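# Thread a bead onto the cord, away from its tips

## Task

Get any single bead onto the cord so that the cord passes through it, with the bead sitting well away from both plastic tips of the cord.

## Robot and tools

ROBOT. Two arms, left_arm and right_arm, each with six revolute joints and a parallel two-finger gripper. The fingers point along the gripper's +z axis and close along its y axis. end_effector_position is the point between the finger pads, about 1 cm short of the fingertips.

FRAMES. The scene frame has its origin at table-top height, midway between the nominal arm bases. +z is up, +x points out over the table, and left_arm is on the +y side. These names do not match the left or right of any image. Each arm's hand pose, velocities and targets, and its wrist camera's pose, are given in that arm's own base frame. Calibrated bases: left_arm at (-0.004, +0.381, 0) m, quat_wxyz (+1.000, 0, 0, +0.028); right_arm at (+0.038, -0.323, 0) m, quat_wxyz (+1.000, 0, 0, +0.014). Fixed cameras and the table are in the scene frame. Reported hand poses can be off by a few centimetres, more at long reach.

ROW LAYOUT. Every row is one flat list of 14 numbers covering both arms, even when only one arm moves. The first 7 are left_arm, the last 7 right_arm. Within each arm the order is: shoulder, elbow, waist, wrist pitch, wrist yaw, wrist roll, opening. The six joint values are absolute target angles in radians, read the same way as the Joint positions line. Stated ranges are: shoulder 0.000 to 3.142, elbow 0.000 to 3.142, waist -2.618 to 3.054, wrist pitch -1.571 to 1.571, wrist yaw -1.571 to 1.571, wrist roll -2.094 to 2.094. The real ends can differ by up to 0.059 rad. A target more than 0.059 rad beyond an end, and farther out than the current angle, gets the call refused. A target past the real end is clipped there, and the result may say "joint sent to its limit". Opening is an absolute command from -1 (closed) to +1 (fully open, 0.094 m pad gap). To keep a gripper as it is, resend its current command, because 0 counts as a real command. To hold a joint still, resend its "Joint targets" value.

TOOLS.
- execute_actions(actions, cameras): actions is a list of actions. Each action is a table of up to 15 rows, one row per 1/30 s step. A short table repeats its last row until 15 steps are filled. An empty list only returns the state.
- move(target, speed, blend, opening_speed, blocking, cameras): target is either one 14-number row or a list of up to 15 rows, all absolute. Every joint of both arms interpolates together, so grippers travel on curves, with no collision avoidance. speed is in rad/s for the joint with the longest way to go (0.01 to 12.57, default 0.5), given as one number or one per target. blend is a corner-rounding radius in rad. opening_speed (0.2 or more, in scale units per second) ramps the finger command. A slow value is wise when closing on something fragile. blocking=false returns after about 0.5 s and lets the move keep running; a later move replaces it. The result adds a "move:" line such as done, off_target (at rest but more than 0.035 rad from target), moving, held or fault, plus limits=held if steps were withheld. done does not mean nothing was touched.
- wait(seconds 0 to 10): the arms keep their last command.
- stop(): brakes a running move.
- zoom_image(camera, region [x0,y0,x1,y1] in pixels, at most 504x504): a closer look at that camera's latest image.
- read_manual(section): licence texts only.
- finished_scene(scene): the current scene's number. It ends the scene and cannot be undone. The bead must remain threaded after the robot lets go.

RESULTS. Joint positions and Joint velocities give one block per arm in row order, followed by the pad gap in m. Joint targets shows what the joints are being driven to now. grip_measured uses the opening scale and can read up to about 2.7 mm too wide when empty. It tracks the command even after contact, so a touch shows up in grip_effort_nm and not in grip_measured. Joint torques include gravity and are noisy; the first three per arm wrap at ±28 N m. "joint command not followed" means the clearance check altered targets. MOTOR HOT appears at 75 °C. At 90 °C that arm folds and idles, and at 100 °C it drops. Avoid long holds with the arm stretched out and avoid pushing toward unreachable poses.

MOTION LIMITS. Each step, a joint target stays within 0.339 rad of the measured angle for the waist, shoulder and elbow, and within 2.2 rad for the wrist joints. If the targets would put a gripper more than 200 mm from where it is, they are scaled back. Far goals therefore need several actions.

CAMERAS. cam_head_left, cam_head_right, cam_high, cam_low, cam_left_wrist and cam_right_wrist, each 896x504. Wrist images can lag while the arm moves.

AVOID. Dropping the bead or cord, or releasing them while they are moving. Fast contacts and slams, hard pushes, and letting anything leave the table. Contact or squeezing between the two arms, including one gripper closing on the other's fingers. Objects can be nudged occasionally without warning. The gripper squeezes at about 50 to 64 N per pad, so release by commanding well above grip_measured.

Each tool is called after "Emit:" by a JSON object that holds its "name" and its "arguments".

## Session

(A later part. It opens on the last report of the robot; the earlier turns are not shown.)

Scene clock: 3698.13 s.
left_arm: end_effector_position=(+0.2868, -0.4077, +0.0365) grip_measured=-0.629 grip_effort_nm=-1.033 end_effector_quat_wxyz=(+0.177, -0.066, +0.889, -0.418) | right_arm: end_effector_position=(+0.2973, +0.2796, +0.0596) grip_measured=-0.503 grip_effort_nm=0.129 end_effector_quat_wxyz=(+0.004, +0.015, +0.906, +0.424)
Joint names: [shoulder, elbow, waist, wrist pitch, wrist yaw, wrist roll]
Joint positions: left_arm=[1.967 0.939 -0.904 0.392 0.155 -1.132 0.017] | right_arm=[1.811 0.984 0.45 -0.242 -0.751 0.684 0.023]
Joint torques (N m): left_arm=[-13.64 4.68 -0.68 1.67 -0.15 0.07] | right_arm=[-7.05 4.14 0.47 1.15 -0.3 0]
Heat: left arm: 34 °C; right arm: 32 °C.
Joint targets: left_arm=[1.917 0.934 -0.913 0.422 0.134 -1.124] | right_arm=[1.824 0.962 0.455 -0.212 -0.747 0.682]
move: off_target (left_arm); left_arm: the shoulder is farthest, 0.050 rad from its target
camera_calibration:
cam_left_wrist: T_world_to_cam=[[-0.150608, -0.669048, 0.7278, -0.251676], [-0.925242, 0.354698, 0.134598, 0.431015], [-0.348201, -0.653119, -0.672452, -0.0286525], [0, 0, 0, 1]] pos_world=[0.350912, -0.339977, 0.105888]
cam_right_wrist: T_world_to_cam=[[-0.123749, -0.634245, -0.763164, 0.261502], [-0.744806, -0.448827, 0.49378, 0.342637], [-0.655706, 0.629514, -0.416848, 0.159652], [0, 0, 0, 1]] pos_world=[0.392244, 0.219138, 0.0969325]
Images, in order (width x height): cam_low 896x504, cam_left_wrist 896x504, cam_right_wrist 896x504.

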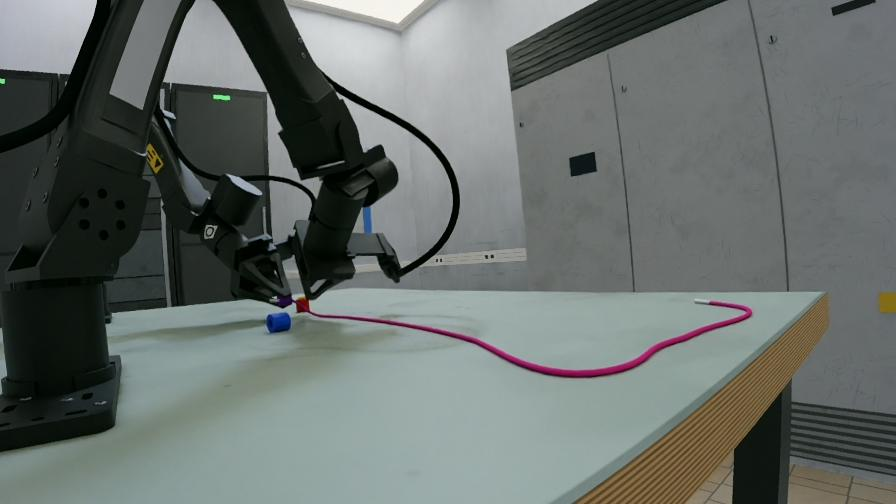

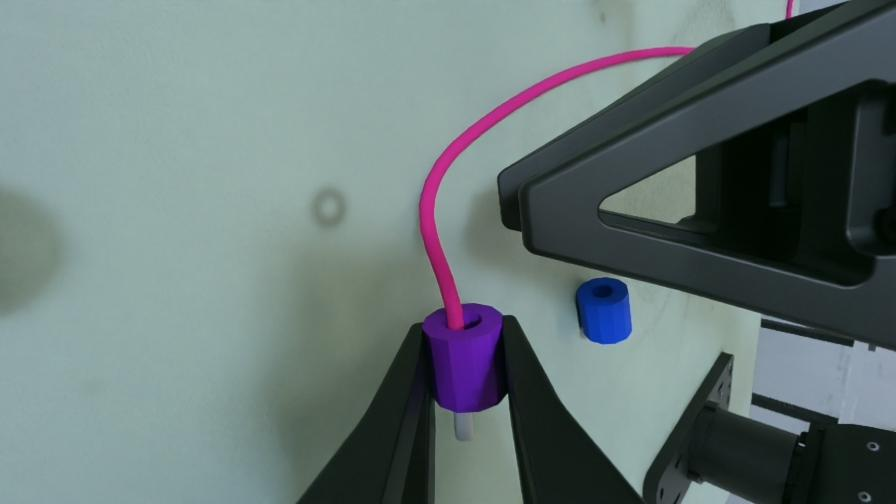

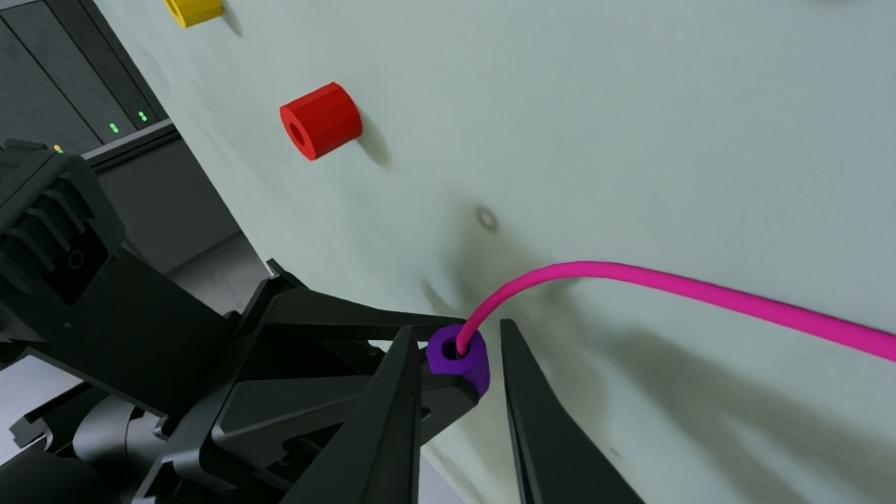

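Emit:
{"name": "move", "arguments": {"target": [1.917,0.934,-0.913,0.422,0.134,-1.124,-0.67,1.8935,0.927,0.527,-0.059,-0.708,0.759,-0.5], "speed": 0.12, "cameras": ["cam_low","cam_left_wrist","cam_right_wrist"]}}

Scene clock: 3746.77 s.
left_arm: end_effector_position=(+0.2872, -0.4074, +0.0365) grip_measured=-0.629 grip_effort_nm=-1.028 end_effector_quat_wxyz=(+0.178, -0.067, +0.889, -0.418) | right_arm: end_effector_position=(+0.2904, +0.3024, +0.0377) grip_measured=-0.503 grip_effort_nm=0.129 end_effector_quat_wxyz=(+0.005, +0.012, +0.905, +0.426)
Joint names: [shoulder, elbow, waist, wrist pitch, wrist yaw, wrist roll]
Joint positions: left_arm=[1.967 0.939 -0.904 0.392 0.153 -1.132 0.017] | right_arm=[1.873 0.947 0.519 -0.084 -0.721 0.761 0.023]
Joint torques (N m): left_arm=[-13.68 4.7 -0.68 1.67 -0.13 0.07] | right_arm=[-6.87 4.11 0.73 1.18 -0.19 -0.02]
Heat: left arm: 34 °C; right arm: 31 °C.
Joint targets: left_arm=[1.917 0.934 -0.913 0.422 0.134 -1.124] | right_arm=[1.893 0.927 0.527 -0.059 -0.708 0.759]
move: off_target (left_arm); left_arm: the shoulder is farthest, 0.050 rad from its target
camera_calibration:
cam_left_wrist: T_world_to_cam=[[-0.149818, -0.669867, 0.727209, -0.252026], [-0.926091, 0.352675, 0.134075, 0.430653], [-0.346281, -0.653374, -0.673195, -0.0290363], [0, 0, 0, 1]] pos_world=[0.351011, -0.339676, 0.105989]
cam_right_wrist: T_world_to_cam=[[-0.118369, -0.630494, -0.767115, 0.255915], [-0.744392, -0.454943, 0.488782, 0.36037], [-0.657168, 0.628891, -0.415484, 0.132241], [0, 0, 0, 1]] pos_world=[0.385454, 0.242136, 0.0751181]
Images, in order (width x height): cam_low 896x504, cam_left_wrist 896x504, cam_right_wrist 896x504.

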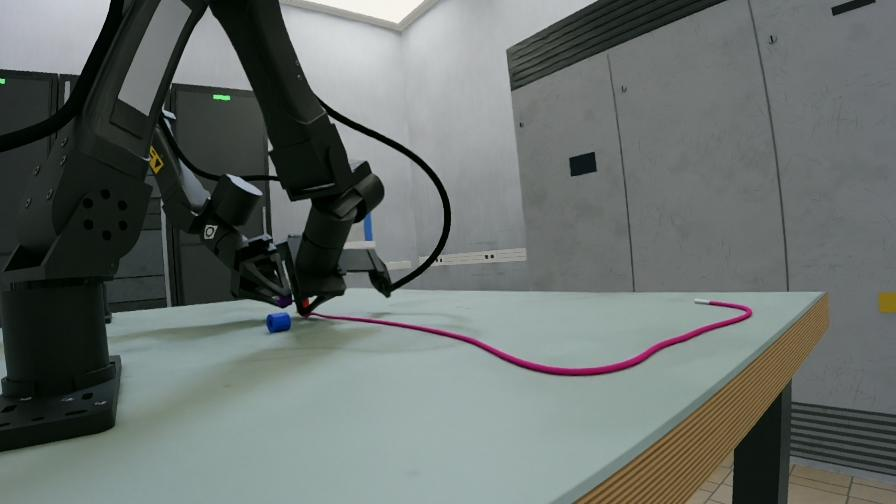

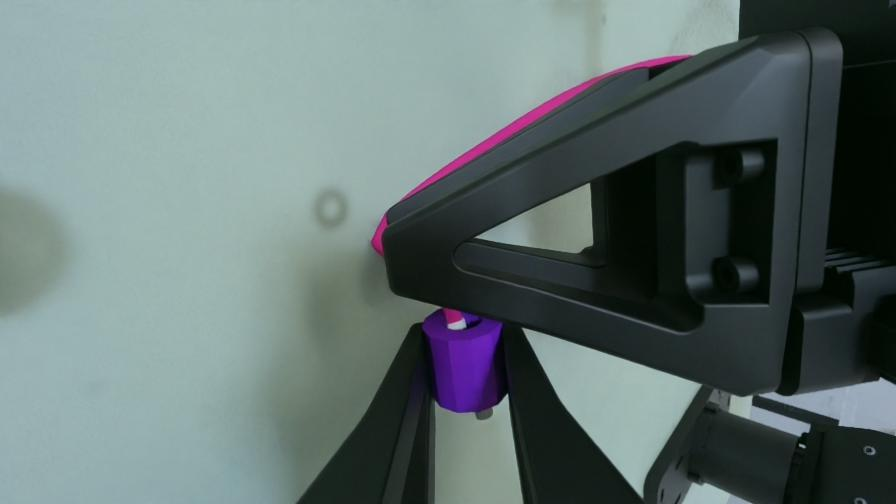

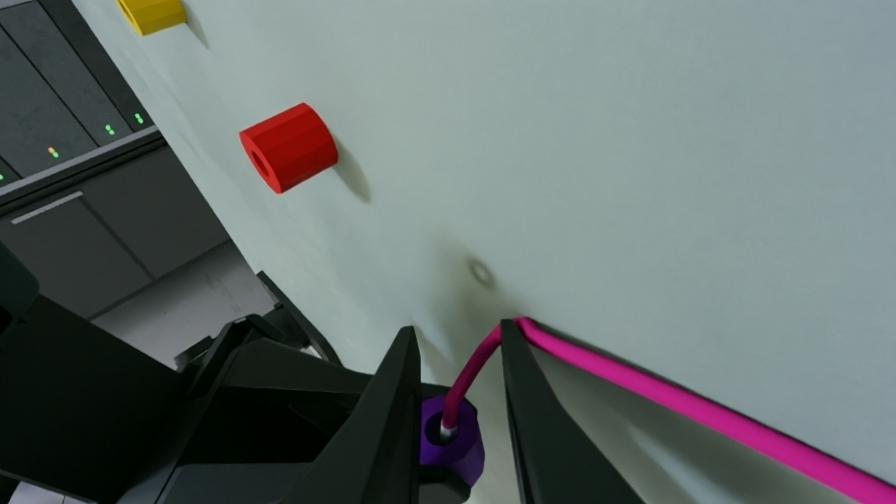

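Emit:
{"name": "move", "arguments": {"target": [[1.917,0.934,-0.913,0.422,0.134,-1.124,-0.67,1.786,0.917,0.467,-0.161,-0.758,0.70,-0.5],[1.917,0.934,-0.913,0.422,0.134,-1.124,-0.67,1.907,0.917,0.524,-0.033,-0.710,0.757,-0.5]], "speed": [0.15,0.12], "cameras": ["cam_left_wrist","cam_right_wrist"]}}

Scene clock: 3791.43 s.
left_arm: end_effector_position=(+0.2872, -0.4075, +0.0366) grip_measured=-0.629 grip_effort_nm=-1.033 end_effector_quat_wxyz=(+0.178, -0.067, +0.888, -0.418) | right_arm: end_effector_position=(+0.2908, +0.3012, +0.0336) grip_measured=-0.503 grip_effort_nm=0.134 end_effector_quat_wxyz=(+0.006, +0.012, +0.903, +0.429)
Joint names: [shoulder, elbow, waist, wrist pitch, wrist yaw, wrist roll]
Joint positions: left_arm=[1.967 0.939 -0.904 0.392 0.153 -1.132 0.017] | right_arm=[1.883 0.934 0.514 -0.058 -0.725 0.76 0.023]
Joint torques (N m): left_arm=[-13.67 4.7 -0.68 1.66 -0.13 0.06] | right_arm=[-6.5 4.23 0.9 1.16 -0.17 -0.04]
Heat: left arm: 34 °C; right arm: 31 °C.
Joint targets: left_arm=[1.917 0.934 -0.913 0.422 0.134 -1.124] | right_arm=[1.907 0.917 0.524 -0.033 -0.710 0.757]
move: off_target (left_arm); left_arm: the shoulder is farthest, 0.050 rad from its target
camera_calibration:
cam_left_wrist: T_world_to_cam=[[-0.149936, -0.669628, 0.727405, -0.251991], [-0.926138, 0.352672, 0.13376, 0.430737], [-0.346105, -0.653622, -0.673045, -0.0292631], [0, 0, 0, 1]] pos_world=[0.351011, -0.339776, 0.105989]
cam_right_wrist: T_world_to_cam=[[-0.11707, -0.626317, -0.770728, 0.250429], [-0.746249, -0.456591, 0.484392, 0.363361], [-0.655291, 0.631863, -0.413936, 0.129975], [0, 0, 0, 1]] pos_world=[0.385647, 0.240629, 0.0708043]
Images, in order (width x height): cam_left_wrist 896x504, cam_right_wrist 896x504.

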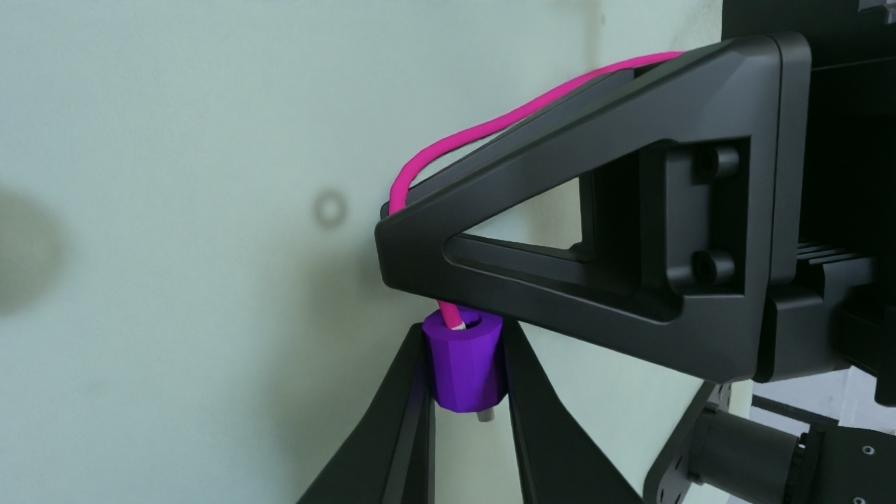

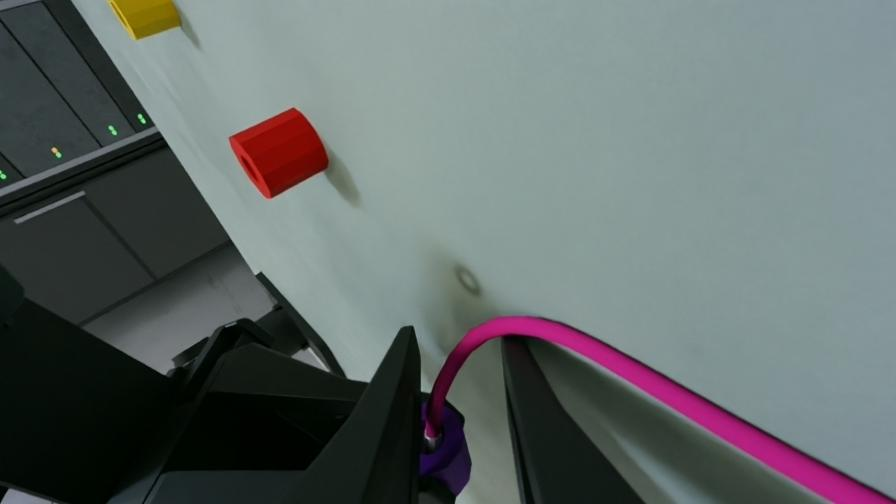

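Emit:
{"name": "move", "arguments": {"target": [1.917,0.934,-0.913,0.422,0.134,-1.124,-0.67,1.907,0.917,0.524,-0.033,-0.710,0.757,-0.97], "opening_speed": 0.5, "cameras": ["cam_left_wrist","cam_right_wrist","cam_low"]}}

Scene clock: 3797.13 s.
left_arm: end_effector_position=(+0.2868, -0.4070, +0.0359) grip_measured=-0.629 grip_effort_nm=-1.023 end_effector_quat_wxyz=(+0.177, -0.067, +0.889, -0.417) | right_arm: end_effector_position=(+0.2919, +0.3004, +0.0303) grip_measured=-0.934 grip_effort_nm=-1.009 end_effector_quat_wxyz=(+0.008, +0.015, +0.905, +0.425)
Joint names: [shoulder, elbow, waist, wrist pitch, wrist yaw, wrist roll]
Joint positions: left_arm=[1.967 0.937 -0.904 0.392 0.153 -1.132 0.017] | right_arm=[1.89 0.934 0.514 -0.054 -0.716 0.761 0.003]
Joint torques (N m): left_arm=[-13.65 4.83 -0.7 1.66 -0.14 0.07] | right_arm=[-7.2 4.19 0.84 1.15 -0.25 -0.02]
Heat: left arm: 34 °C; right arm: 31 °C.
Joint targets: left_arm=[1.917 0.934 -0.913 0.422 0.134 -1.124] | right_arm=[1.907 0.917 0.524 -0.033 -0.710 0.757]
move: off_target (left_arm); left_arm: the shoulder is farthest, 0.050 rad from its target
camera_calibration:
cam_left_wrist: T_world_to_cam=[[-0.148748, -0.670678, 0.726681, -0.251956], [-0.926022, 0.352281, 0.135579, 0.430048], [-0.346926, -0.652755, -0.673464, -0.0289514], [0, 0, 0, 1]] pos_world=[0.350712, -0.339377, 0.105288]
cam_right_wrist: T_world_to_cam=[[-0.120656, -0.632137, -0.765405, 0.250254], [-0.748711, -0.448331, 0.488295, 0.363492], [-0.651824, 0.631983, -0.419194, 0.129], [0, 0, 0, 1]] pos_world=[0.38643, 0.239634, 0.0681301]
Images, in order (width x height): cam_low 896x504, cam_left_wrist 896x504, cam_right_wrist 896x504.

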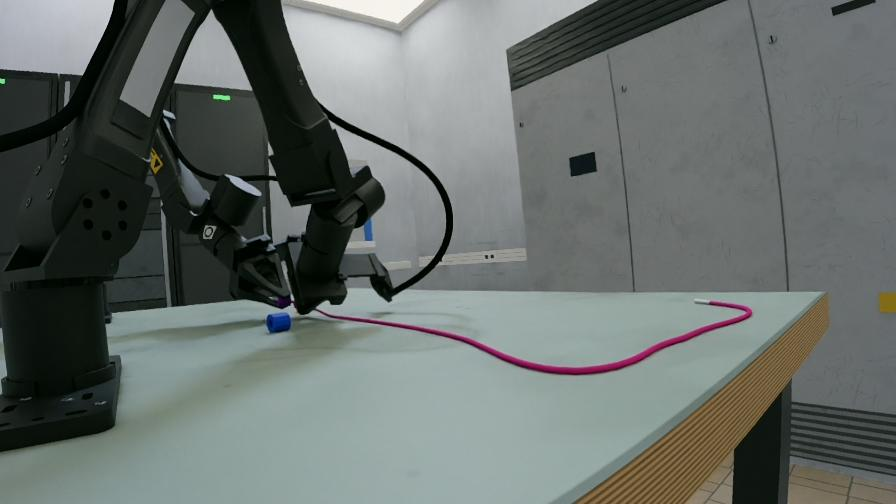

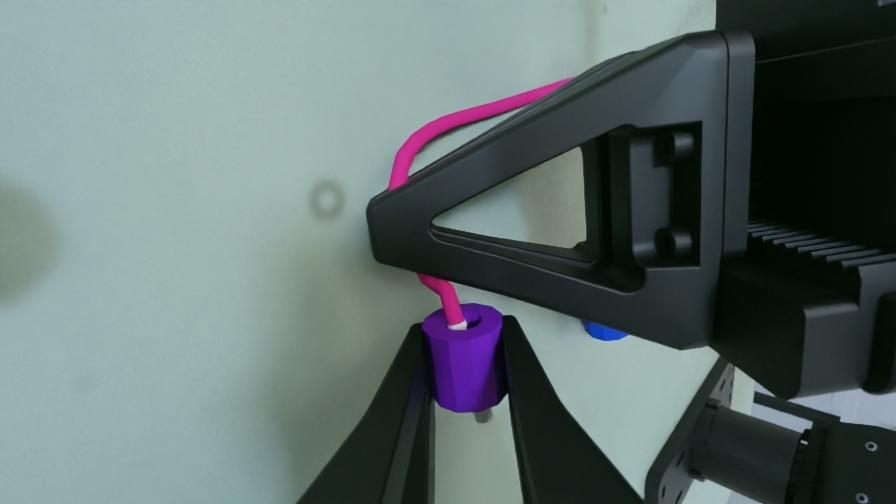

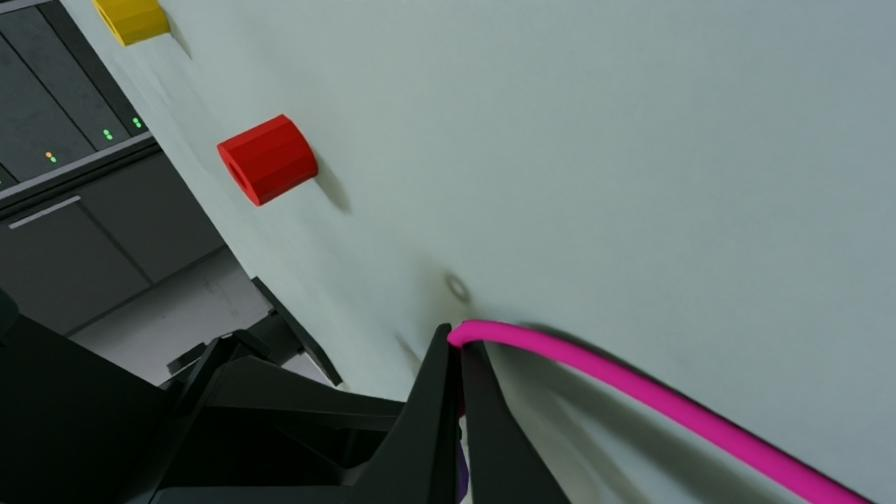

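Emit:
{"name": "move", "arguments": {"target": [[1.917,0.934,-0.913,0.422,0.134,-1.124,-0.67,1.845,0.917,0.524,-0.045,-0.710,0.757,-0.97],[1.917,0.934,-0.913,0.422,0.134,-1.124,-0.67,1.769,0.866,0.530,-0.0875,-0.709,0.775,-0.97]], "speed": [0.15,0.08], "cameras": ["cam_left_wrist","cam_right_wrist","cam_low"]}}

Scene clock: 3828.83 s.
left_arm: end_effector_position=(+0.2848, -0.4084, +0.0359) grip_measured=-0.629 grip_effort_nm=-1.033 end_effector_quat_wxyz=(+0.175, -0.065, +0.889, -0.418) | right_arm: end_effector_position=(+0.2822, +0.2945, +0.0440) grip_measured=-0.937 grip_effort_nm=-1.053 end_effector_quat_wxyz=(+0.015, +0.019, +0.904, +0.426)
Joint names: [shoulder, elbow, waist, wrist pitch, wrist yaw, wrist roll]
Joint positions: left_arm=[1.967 0.937 -0.908 0.392 0.156 -1.132 0.017] | right_arm=[1.808 0.886 0.517 -0.067 -0.706 0.778 0.003]
Joint torques (N m): left_arm=[-13.67 4.83 -0.38 1.66 -0.15 0.07] | right_arm=[-11.06 4.16 1.21 0.77 -0.34 -0.01]
Heat: left arm: 34 °C; right arm: 31 °C.
Joint targets: left_arm=[1.917 0.934 -0.913 0.422 0.134 -1.124] | right_arm=[1.769 0.866 0.530 -0.088 -0.709 0.775]
move: off_target (left_arm, right_arm); left_arm: the shoulder is farthest, 0.050 rad from its target; right_arm: the shoulder is farthest, 0.039 rad from its target
camera_calibration:
cam_left_wrist: T_world_to_cam=[[-0.151895, -0.66894, 0.727631, -0.251588], [-0.923597, 0.358229, 0.13653, 0.43032], [-0.351989, -0.6513, -0.672244, -0.0284488], [0, 0, 0, 1]] pos_world=[0.349214, -0.340979, 0.105188]
cam_right_wrist: T_world_to_cam=[[-0.122128, -0.628227, -0.768385, 0.255155], [-0.759387, -0.439346, 0.479903, 0.347719], [-0.639075, 0.642111, -0.423411, 0.125748], [0, 0, 0, 1]] pos_world=[0.375577, 0.232319, 0.0824287]
Images, in order (width x height): cam_low 896x504, cam_left_wrist 896x504, cam_right_wrist 896x504.

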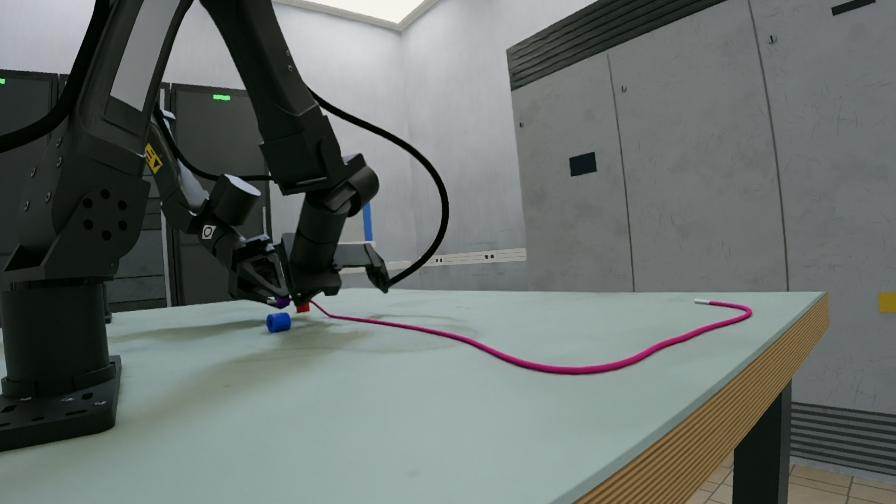

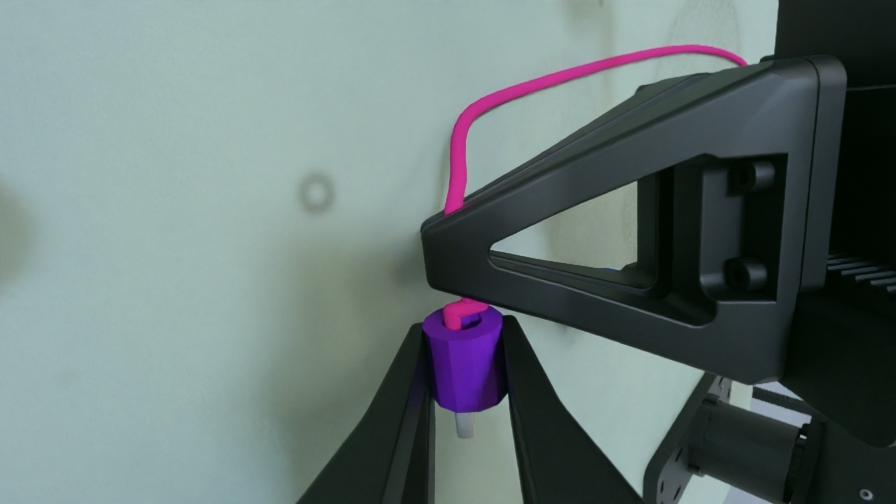

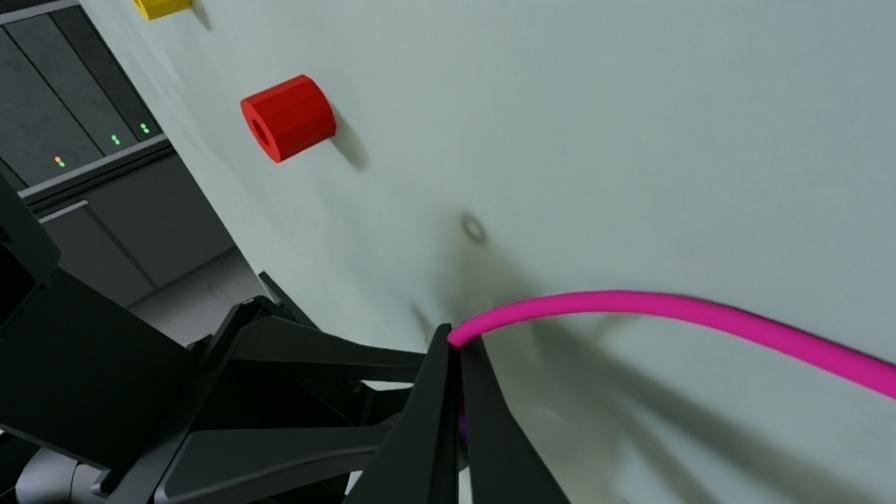

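Emit:
{"name": "move", "arguments": {"target": [1.917,0.934,-0.913,0.422,0.134,-1.124,-0.67,1.858,0.935,0.538,-0.006,-0.695,0.800,-0.97], "speed": 0.08, "cameras": ["cam_left_wrist","cam_right_wrist"]}}

Scene clock: 3924.63 s.
left_arm: end_effector_position=(+0.2848, -0.4084, +0.0359) grip_measured=-0.629 grip_effort_nm=-1.028 end_effector_quat_wxyz=(+0.175, -0.065, +0.889, -0.418) | right_arm: end_effector_position=(+0.2850, +0.3005, +0.0373) grip_measured=-0.937 grip_effort_nm=-1.053 end_effector_quat_wxyz=(+0.012, +0.024, +0.904, +0.426)
Joint names: [shoulder, elbow, waist, wrist pitch, wrist yaw, wrist roll]
Joint positions: left_arm=[1.967 0.937 -0.908 0.392 0.156 -1.132 0.017] | right_arm=[1.843 0.897 0.529 -0.036 -0.698 0.803 0.003]
Joint torques (N m): left_arm=[-13.67 4.83 -0.4 1.66 -0.18 0.07] | right_arm=[-6.97 8.46 0.79 1.29 -0.28 -0.03]
Heat: left arm: 35 °C; right arm: 36 °C.
Joint targets: left_arm=[1.917 0.934 -0.913 0.422 0.134 -1.124] | right_arm=[1.858 0.935 0.538 -0.006 -0.695 0.800]
move: off_target (left_arm, right_arm); left_arm: the shoulder is farthest, 0.050 rad from its target; right_arm: the elbow is farthest, 0.038 rad from its target
camera_calibration:
cam_left_wrist: T_world_to_cam=[[-0.151895, -0.66894, 0.727631, -0.251588], [-0.923597, 0.358229, 0.13653, 0.43032], [-0.351989, -0.6513, -0.672244, -0.0284488], [0, 0, 0, 1]] pos_world=[0.349214, -0.340979, 0.105188]
cam_right_wrist: T_world_to_cam=[[-0.133631, -0.62782, -0.766802, 0.257318], [-0.758493, -0.433193, 0.48686, 0.35336], [-0.637833, 0.646674, -0.418309, 0.118929], [0, 0, 0, 1]] pos_world=[0.378264, 0.237714, 0.0750242]
Images, in order (width x height): cam_left_wrist 896x504, cam_right_wrist 896x504.

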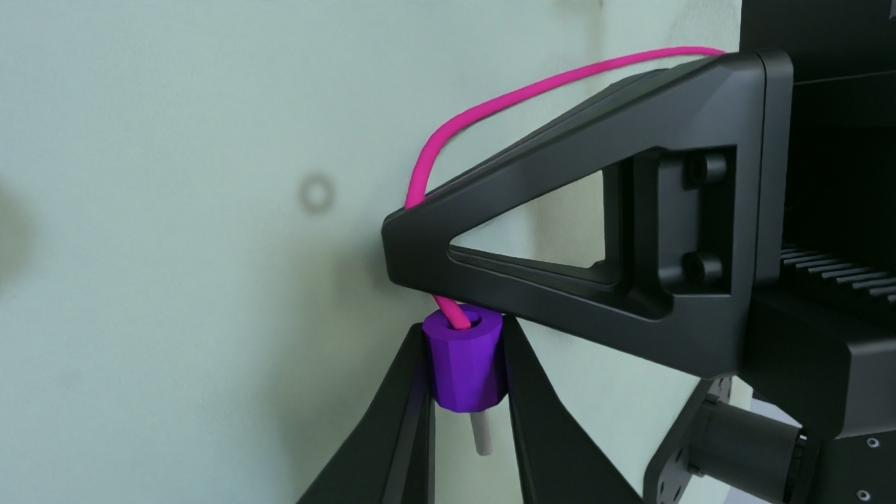

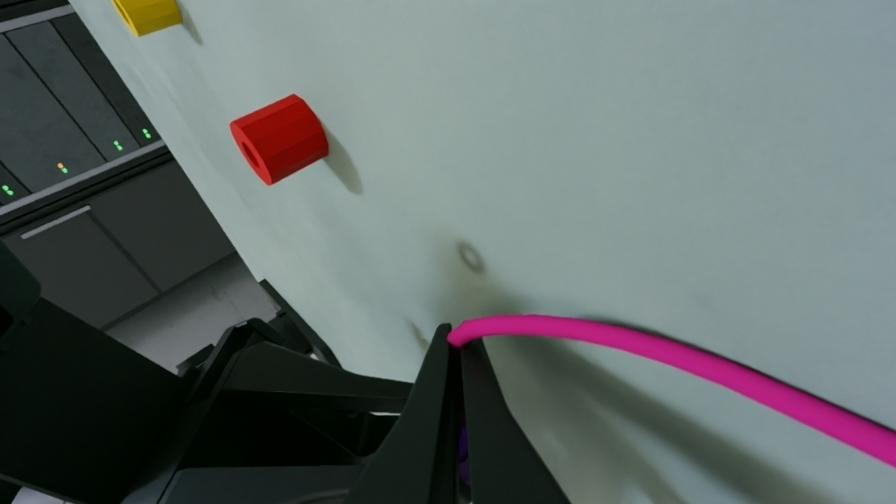

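Emit:
{"name": "move", "arguments": {"target": [[1.917,0.934,-0.913,0.422,0.134,-1.124,-0.67,1.858,0.935,0.538,-0.006,-0.695,0.800,-0.6],[1.917,0.934,-0.913,0.422,0.134,-1.124,-0.67,1.9225,0.996,0.513,-0.006,-0.714,0.788,-0.6]], "speed": 0.08, "cameras": ["cam_left_wrist","cam_right_wrist"]}}

Scene clock: 3952.10 s.
left_arm: end_effector_position=(+0.2849, -0.4083, +0.0359) grip_measured=-0.629 grip_effort_nm=-1.028 end_effector_quat_wxyz=(+0.175, -0.065, +0.889, -0.418) | right_arm: end_effector_position=(+0.3001, +0.3069, +0.0327) grip_measured=-0.603 grip_effort_nm=0.134 end_effector_quat_wxyz=(+0.013, +0.026, +0.904, +0.427)
Joint names: [shoulder, elbow, waist, wrist pitch, wrist yaw, wrist roll]
Joint positions: left_arm=[1.967 0.937 -0.908 0.392 0.155 -1.132 0.017] | right_arm=[1.905 0.959 0.523 -0.035 -0.701 0.802 0.019]
Joint torques (N m): left_arm=[-13.65 4.83 -0.39 1.66 -0.16 0.07] | right_arm=[-7.27 8.35 -0.87 1.28 -0.41 -0.11]
Heat: left arm: 35 °C; right arm: 33 °C.
Joint targets: left_arm=[1.917 0.934 -0.913 0.422 0.134 -1.124] | right_arm=[1.923 0.996 0.513 -0.006 -0.714 0.788]
move: off_target (left_arm, right_arm); left_arm: the shoulder is farthest, 0.050 rad from its target; right_arm: the elbow is farthest, 0.037 rad from its target
camera_calibration:
cam_left_wrist: T_world_to_cam=[[-0.151791, -0.669223, 0.727393, -0.251681], [-0.923841, 0.357687, 0.136298, 0.430337], [-0.351393, -0.651307, -0.672549, -0.028592], [0, 0, 0, 1]] pos_world=[0.349314, -0.340979, 0.105188]
cam_right_wrist: T_world_to_cam=[[-0.136009, -0.624941, -0.768733, 0.259689], [-0.760046, -0.4319, 0.485585, 0.369933], [-0.635478, 0.650316, -0.416242, 0.120643], [0, 0, 0, 1]] pos_world=[0.393152, 0.243608, 0.0702146]
Images, in order (width x height): cam_left_wrist 896x504, cam_right_wrist 896x504.

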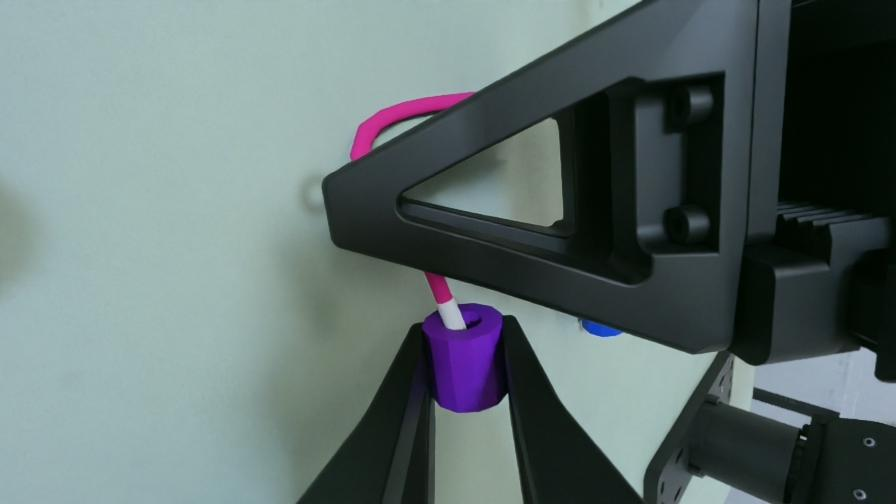

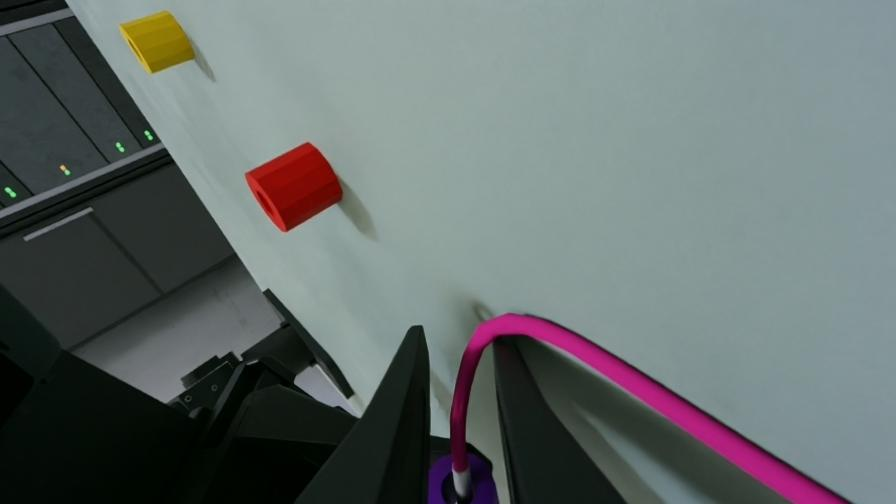

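Emit:
{"name": "move", "arguments": {"target": [1.917,0.934,-0.913,0.422,0.134,-1.124,-0.67,1.9225,0.996,0.513,-0.006,-0.714,0.788,-0.97], "opening_speed": 0.5, "cameras": ["cam_left_wrist","cam_right_wrist"]}}

Scene clock: 3965.33 s.
left_arm: end_effector_position=(+0.2850, -0.4083, +0.0359) grip_measured=-0.629 grip_effort_nm=-1.033 end_effector_quat_wxyz=(+0.176, -0.065, +0.889, -0.418) | right_arm: end_effector_position=(+0.3000, +0.3070, +0.0328) grip_measured=-0.929 grip_effort_nm=-1.023 end_effector_quat_wxyz=(+0.013, +0.025, +0.904, +0.427)
Joint names: [shoulder, elbow, waist, wrist pitch, wrist yaw, wrist roll]
Joint positions: left_arm=[1.967 0.937 -0.908 0.392 0.154 -1.132 0.017] | right_arm=[1.905 0.959 0.523 -0.035 -0.702 0.801 0.003]
Joint torques (N m): left_arm=[-13.65 4.83 -0.4 1.66 -0.16 0.07] | right_arm=[-7.36 8.39 -0.94 1.26 -0.41 -0.11]
Heat: left arm: 35 °C; right arm: 32 °C.
Joint targets: left_arm=[1.917 0.934 -0.913 0.422 0.134 -1.124] | right_arm=[1.923 0.996 0.513 -0.006 -0.714 0.788]
move: off_target (left_arm, right_arm); left_arm: the shoulder is farthest, 0.050 rad from its target; right_arm: the elbow is farthest, 0.037 rad from its target
camera_calibration:
cam_left_wrist: T_world_to_cam=[[-0.1517, -0.669355, 0.72729, -0.251753], [-0.923982, 0.35737, 0.136175, 0.430242], [-0.351061, -0.651346, -0.672685, -0.0285744], [0, 0, 0, 1]] pos_world=[0.349313, -0.340879, 0.105288]
cam_right_wrist: T_world_to_cam=[[-0.135167, -0.624514, -0.769228, 0.259337], [-0.759618, -0.43315, 0.485141, 0.370071], [-0.636169, 0.649895, -0.415844, 0.120863], [0, 0, 0, 1]] pos_world=[0.393056, 0.243708, 0.0702124]
Images, in order (width x height): cam_left_wrist 896x504, cam_right_wrist 896x504.

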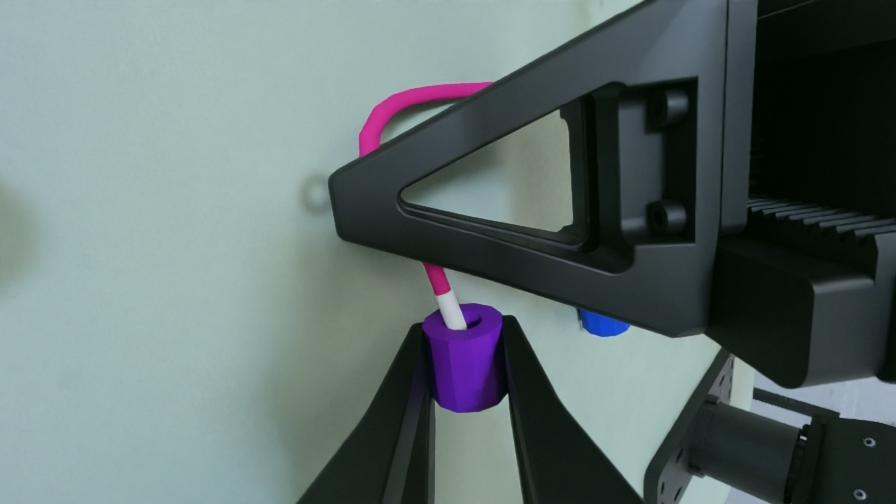

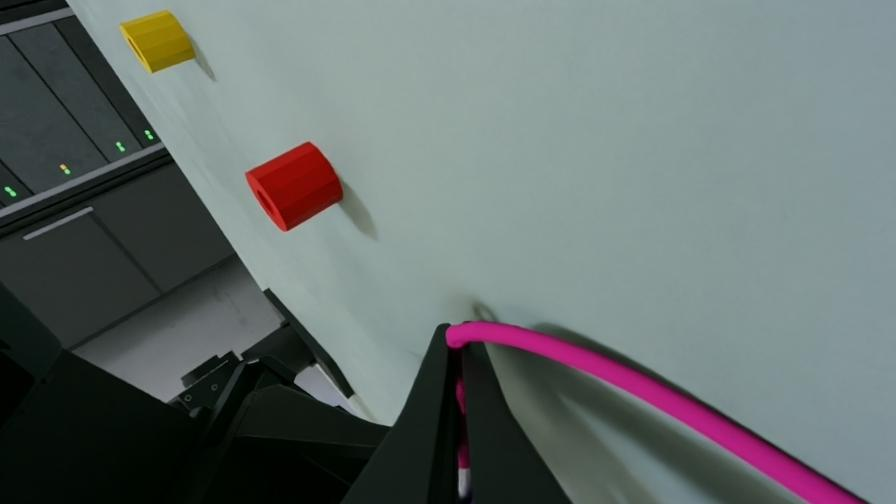

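Emit:
{"name": "move", "arguments": {"target": [[1.917,0.934,-0.913,0.422,0.134,-1.124,-0.67,1.864,0.990,0.520,-0.006,-0.714,0.788,-0.97],[1.917,0.934,-0.913,0.422,0.134,-1.124,-0.67,1.798,0.881,0.535,-0.006,-0.695,0.800,-0.97]], "speed": [0.15,0.08], "cameras": ["cam_left_wrist","cam_right_wrist"]}}

Scene clock: 3977.10 s.
left_arm: end_effector_position=(+0.2850, -0.4090, +0.0368) grip_measured=-0.629 grip_effort_nm=-1.028 end_effector_quat_wxyz=(+0.176, -0.064, +0.888, -0.420) | right_arm: end_effector_position=(+0.2882, +0.3015, +0.0411) grip_measured=-0.931 grip_effort_nm=-1.057 end_effector_quat_wxyz=(+0.019, +0.022, +0.902, +0.430)
Joint names: [shoulder, elbow, waist, wrist pitch, wrist yaw, wrist roll]
Joint positions: left_arm=[1.967 0.937 -0.908 0.396 0.157 -1.132 0.017] | right_arm=[1.839 0.9 0.527 -0.027 -0.699 0.803 0.003]
Joint torques (N m): left_arm=[-13.65 4.83 -0.4 1.63 -0.18 0.07] | right_arm=[-11.38 4.04 0.69 1.26 -0.25 -0.03]
Heat: left arm: 35 °C; right arm: 32 °C.
Joint targets: left_arm=[1.917 0.934 -0.913 0.422 0.134 -1.124] | right_arm=[1.798 0.881 0.535 -0.006 -0.695 0.800]
move: off_target (left_arm, right_arm); left_arm: the shoulder is farthest, 0.050 rad from its target; right_arm: the shoulder is farthest, 0.041 rad from its target
camera_calibration:
cam_left_wrist: T_world_to_cam=[[-0.154044, -0.665922, 0.729944, -0.25088], [-0.923402, 0.359888, 0.133453, 0.431318], [-0.351568, -0.653474, -0.670352, -0.0293569], [0, 0, 0, 1]] pos_world=[0.349313, -0.341477, 0.105888]
cam_right_wrist: T_world_to_cam=[[-0.124881, -0.619951, -0.774639, 0.256681], [-0.765694, -0.436295, 0.47261, 0.357964], [-0.630966, 0.652156, -0.420207, 0.118385], [0, 0, 0, 1]] pos_world=[0.380842, 0.238102, 0.0794036]
Images, in order (width x height): cam_left_wrist 896x504, cam_right_wrist 896x504.

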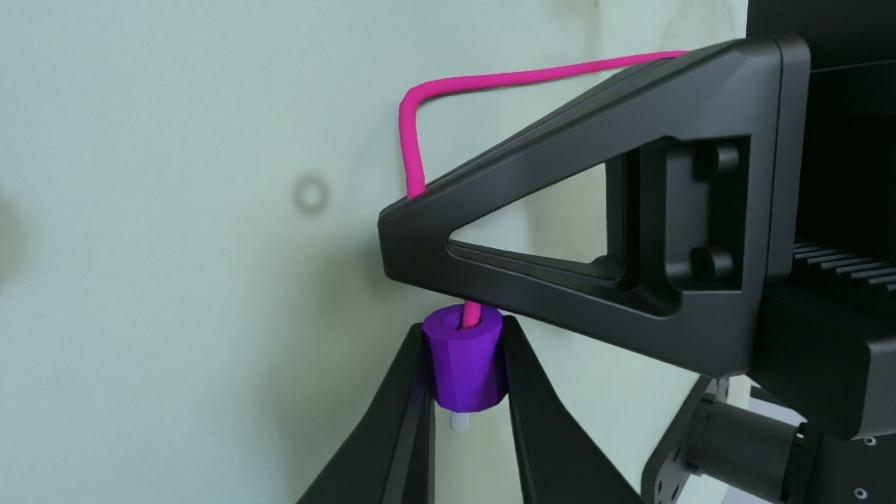

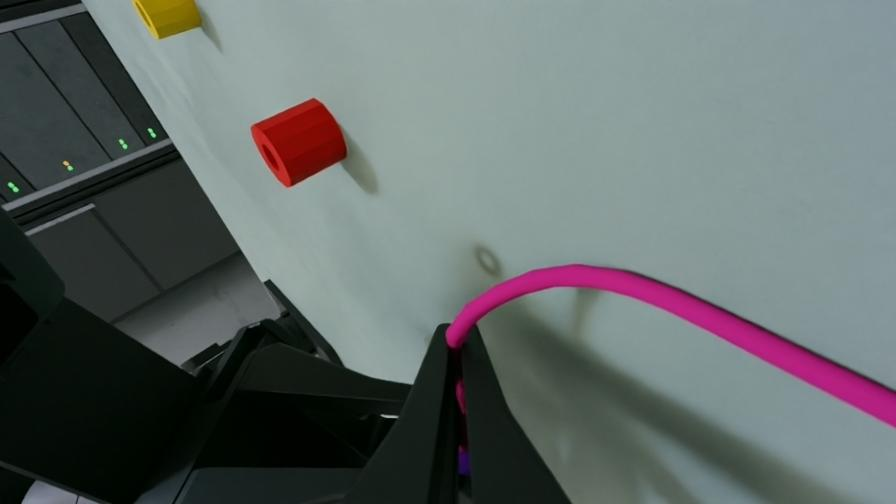

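Emit:
{"name": "move", "arguments": {"target": [1.917,0.934,-0.913,0.422,0.134,-1.124,-0.67,1.794,0.865,0.5464,0.013,-0.689,0.813,-0.97], "speed": 0.08, "cameras": ["cam_left_wrist"]}}

Scene clock: 4000.07 s.
left_arm: end_effector_position=(+0.2848, -0.4091, +0.0368) grip_measured=-0.629 grip_effort_nm=-1.033 end_effector_quat_wxyz=(+0.175, -0.064, +0.888, -0.420) | right_arm: end_effector_position=(+0.2853, +0.3029, +0.0405) grip_measured=-0.931 grip_effort_nm=-1.057 end_effector_quat_wxyz=(+0.020, +0.023, +0.902, +0.431)
Joint names: [shoulder, elbow, waist, wrist pitch, wrist yaw, wrist roll]
Joint positions: left_arm=[1.967 0.937 -0.908 0.396 0.158 -1.132 0.017] | right_arm=[1.833 0.885 0.535 -0.007 -0.693 0.816 0.003]
Joint torques (N m): left_arm=[-13.67 4.85 -0.42 1.63 -0.19 0.07] | right_arm=[-11.12 4.03 1.03 1.22 -0.26 -0.05]
Heat: left arm: 35 °C; right arm: 32 °C.
Joint targets: left_arm=[1.917 0.934 -0.913 0.422 0.134 -1.124] | right_arm=[1.794 0.865 0.546 0.013 -0.689 0.813]
move: off_target (left_arm, right_arm); left_arm: the shoulder is farthest, 0.050 rad from its target; right_arm: the shoulder is farthest, 0.039 rad from its target
camera_calibration:
cam_left_wrist: T_world_to_cam=[[-0.154388, -0.665502, 0.730254, -0.250715], [-0.923, 0.360829, 0.133696, 0.43151], [-0.352471, -0.653383, -0.669966, -0.0291165], [0, 0, 0, 1]] pos_world=[0.349313, -0.341577, 0.105888]
Images, in order (width x height): cam_left_wrist 896x504.

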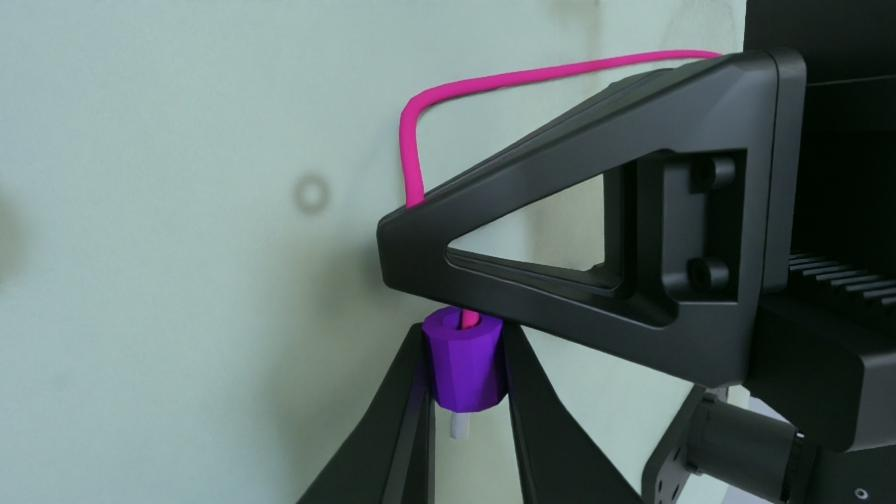

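Emit:
{"name": "move", "arguments": {"target": [[1.917,0.934,-0.913,0.422,0.134,-1.124,-0.67,1.794,0.865,0.5464,0.013,-0.689,0.813,-0.55],[1.917,0.934,-0.913,0.422,0.134,-1.124,-0.67,1.725,1.029,0.400,-0.345,-0.782,0.622,-0.55]], "speed": 0.15, "cameras": ["cam_left_wrist","cam_right_wrist"]}}

Scene clock: 4032.53 s.
left_arm: end_effector_position=(+0.2853, -0.4088, +0.0367) grip_measured=-0.629 grip_effort_nm=-1.033 end_effector_quat_wxyz=(+0.176, -0.065, +0.888, -0.419) | right_arm: end_effector_position=(+0.2959, +0.2634, +0.0712) grip_measured=-0.553 grip_effort_nm=0.134 end_effector_quat_wxyz=(+0.003, +0.018, +0.907, +0.421)
Joint names: [shoulder, elbow, waist, wrist pitch, wrist yaw, wrist roll]
Joint positions: left_arm=[1.967 0.937 -0.908 0.396 0.155 -1.132 0.017] | right_arm=[1.764 0.99 0.408 -0.336 -0.765 0.635 0.021]
Joint torques (N m): left_arm=[-13.65 4.83 -0.4 1.62 -0.15 0.07] | right_arm=[-10.91 8.91 -0.62 0.76 -0.49 -0.1]
Heat: left arm: 36 °C; right arm: 33 °C.
Joint targets: left_arm=[1.917 0.934 -0.913 0.422 0.134 -1.124] | right_arm=[1.725 1.029 0.400 -0.345 -0.782 0.622]
move: off_target (left_arm, right_arm); left_arm: the shoulder is farthest, 0.050 rad from its target; right_arm: the shoulder is farthest, 0.039 rad from its target
camera_calibration:
cam_left_wrist: T_world_to_cam=[[-0.153599, -0.666798, 0.729237, -0.251102], [-0.924229, 0.358035, 0.132709, 0.431116], [-0.349582, -0.653598, -0.671269, -0.0296625], [0, 0, 0, 1]] pos_world=[0.349511, -0.341176, 0.105989]
cam_right_wrist: T_world_to_cam=[[-0.130226, -0.638616, -0.758427, 0.262609], [-0.74352, -0.443141, 0.500803, 0.326225], [-0.655911, 0.629123, -0.417115, 0.173936], [0, 0, 0, 1]] pos_world=[0.39084, 0.202843, 0.108347]
Images, in order (width x height): cam_left_wrist 896x504, cam_right_wrist 896x504.

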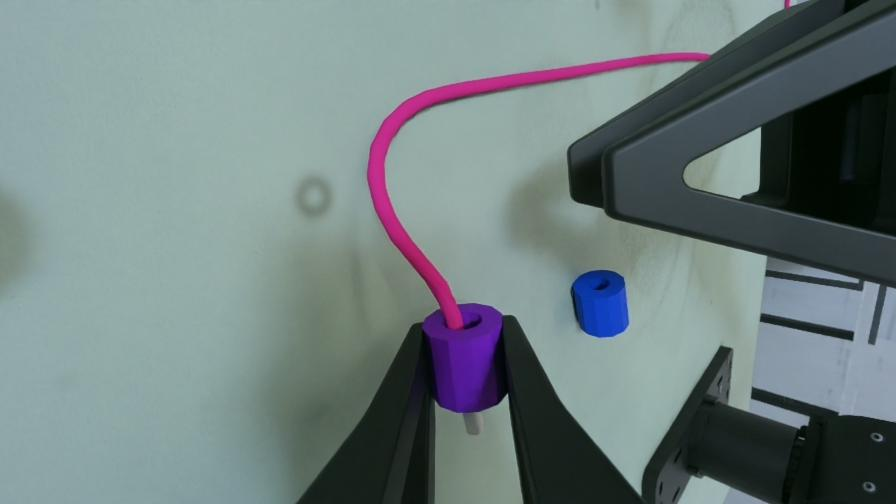

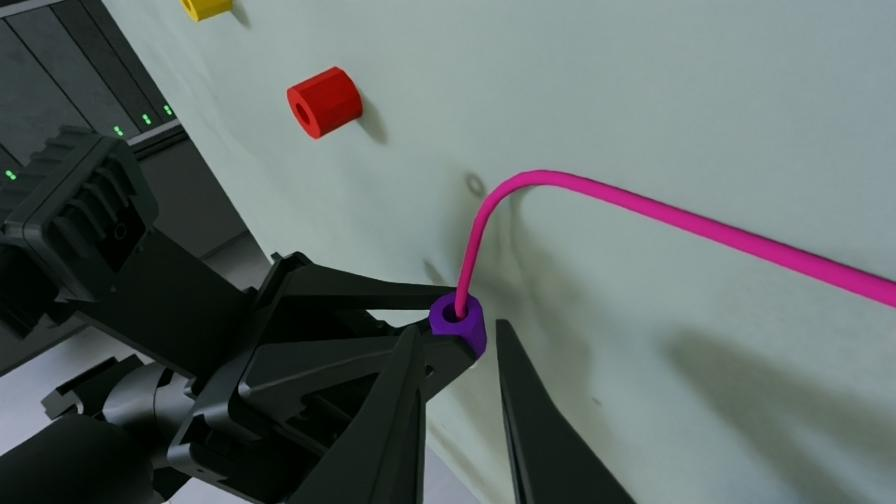

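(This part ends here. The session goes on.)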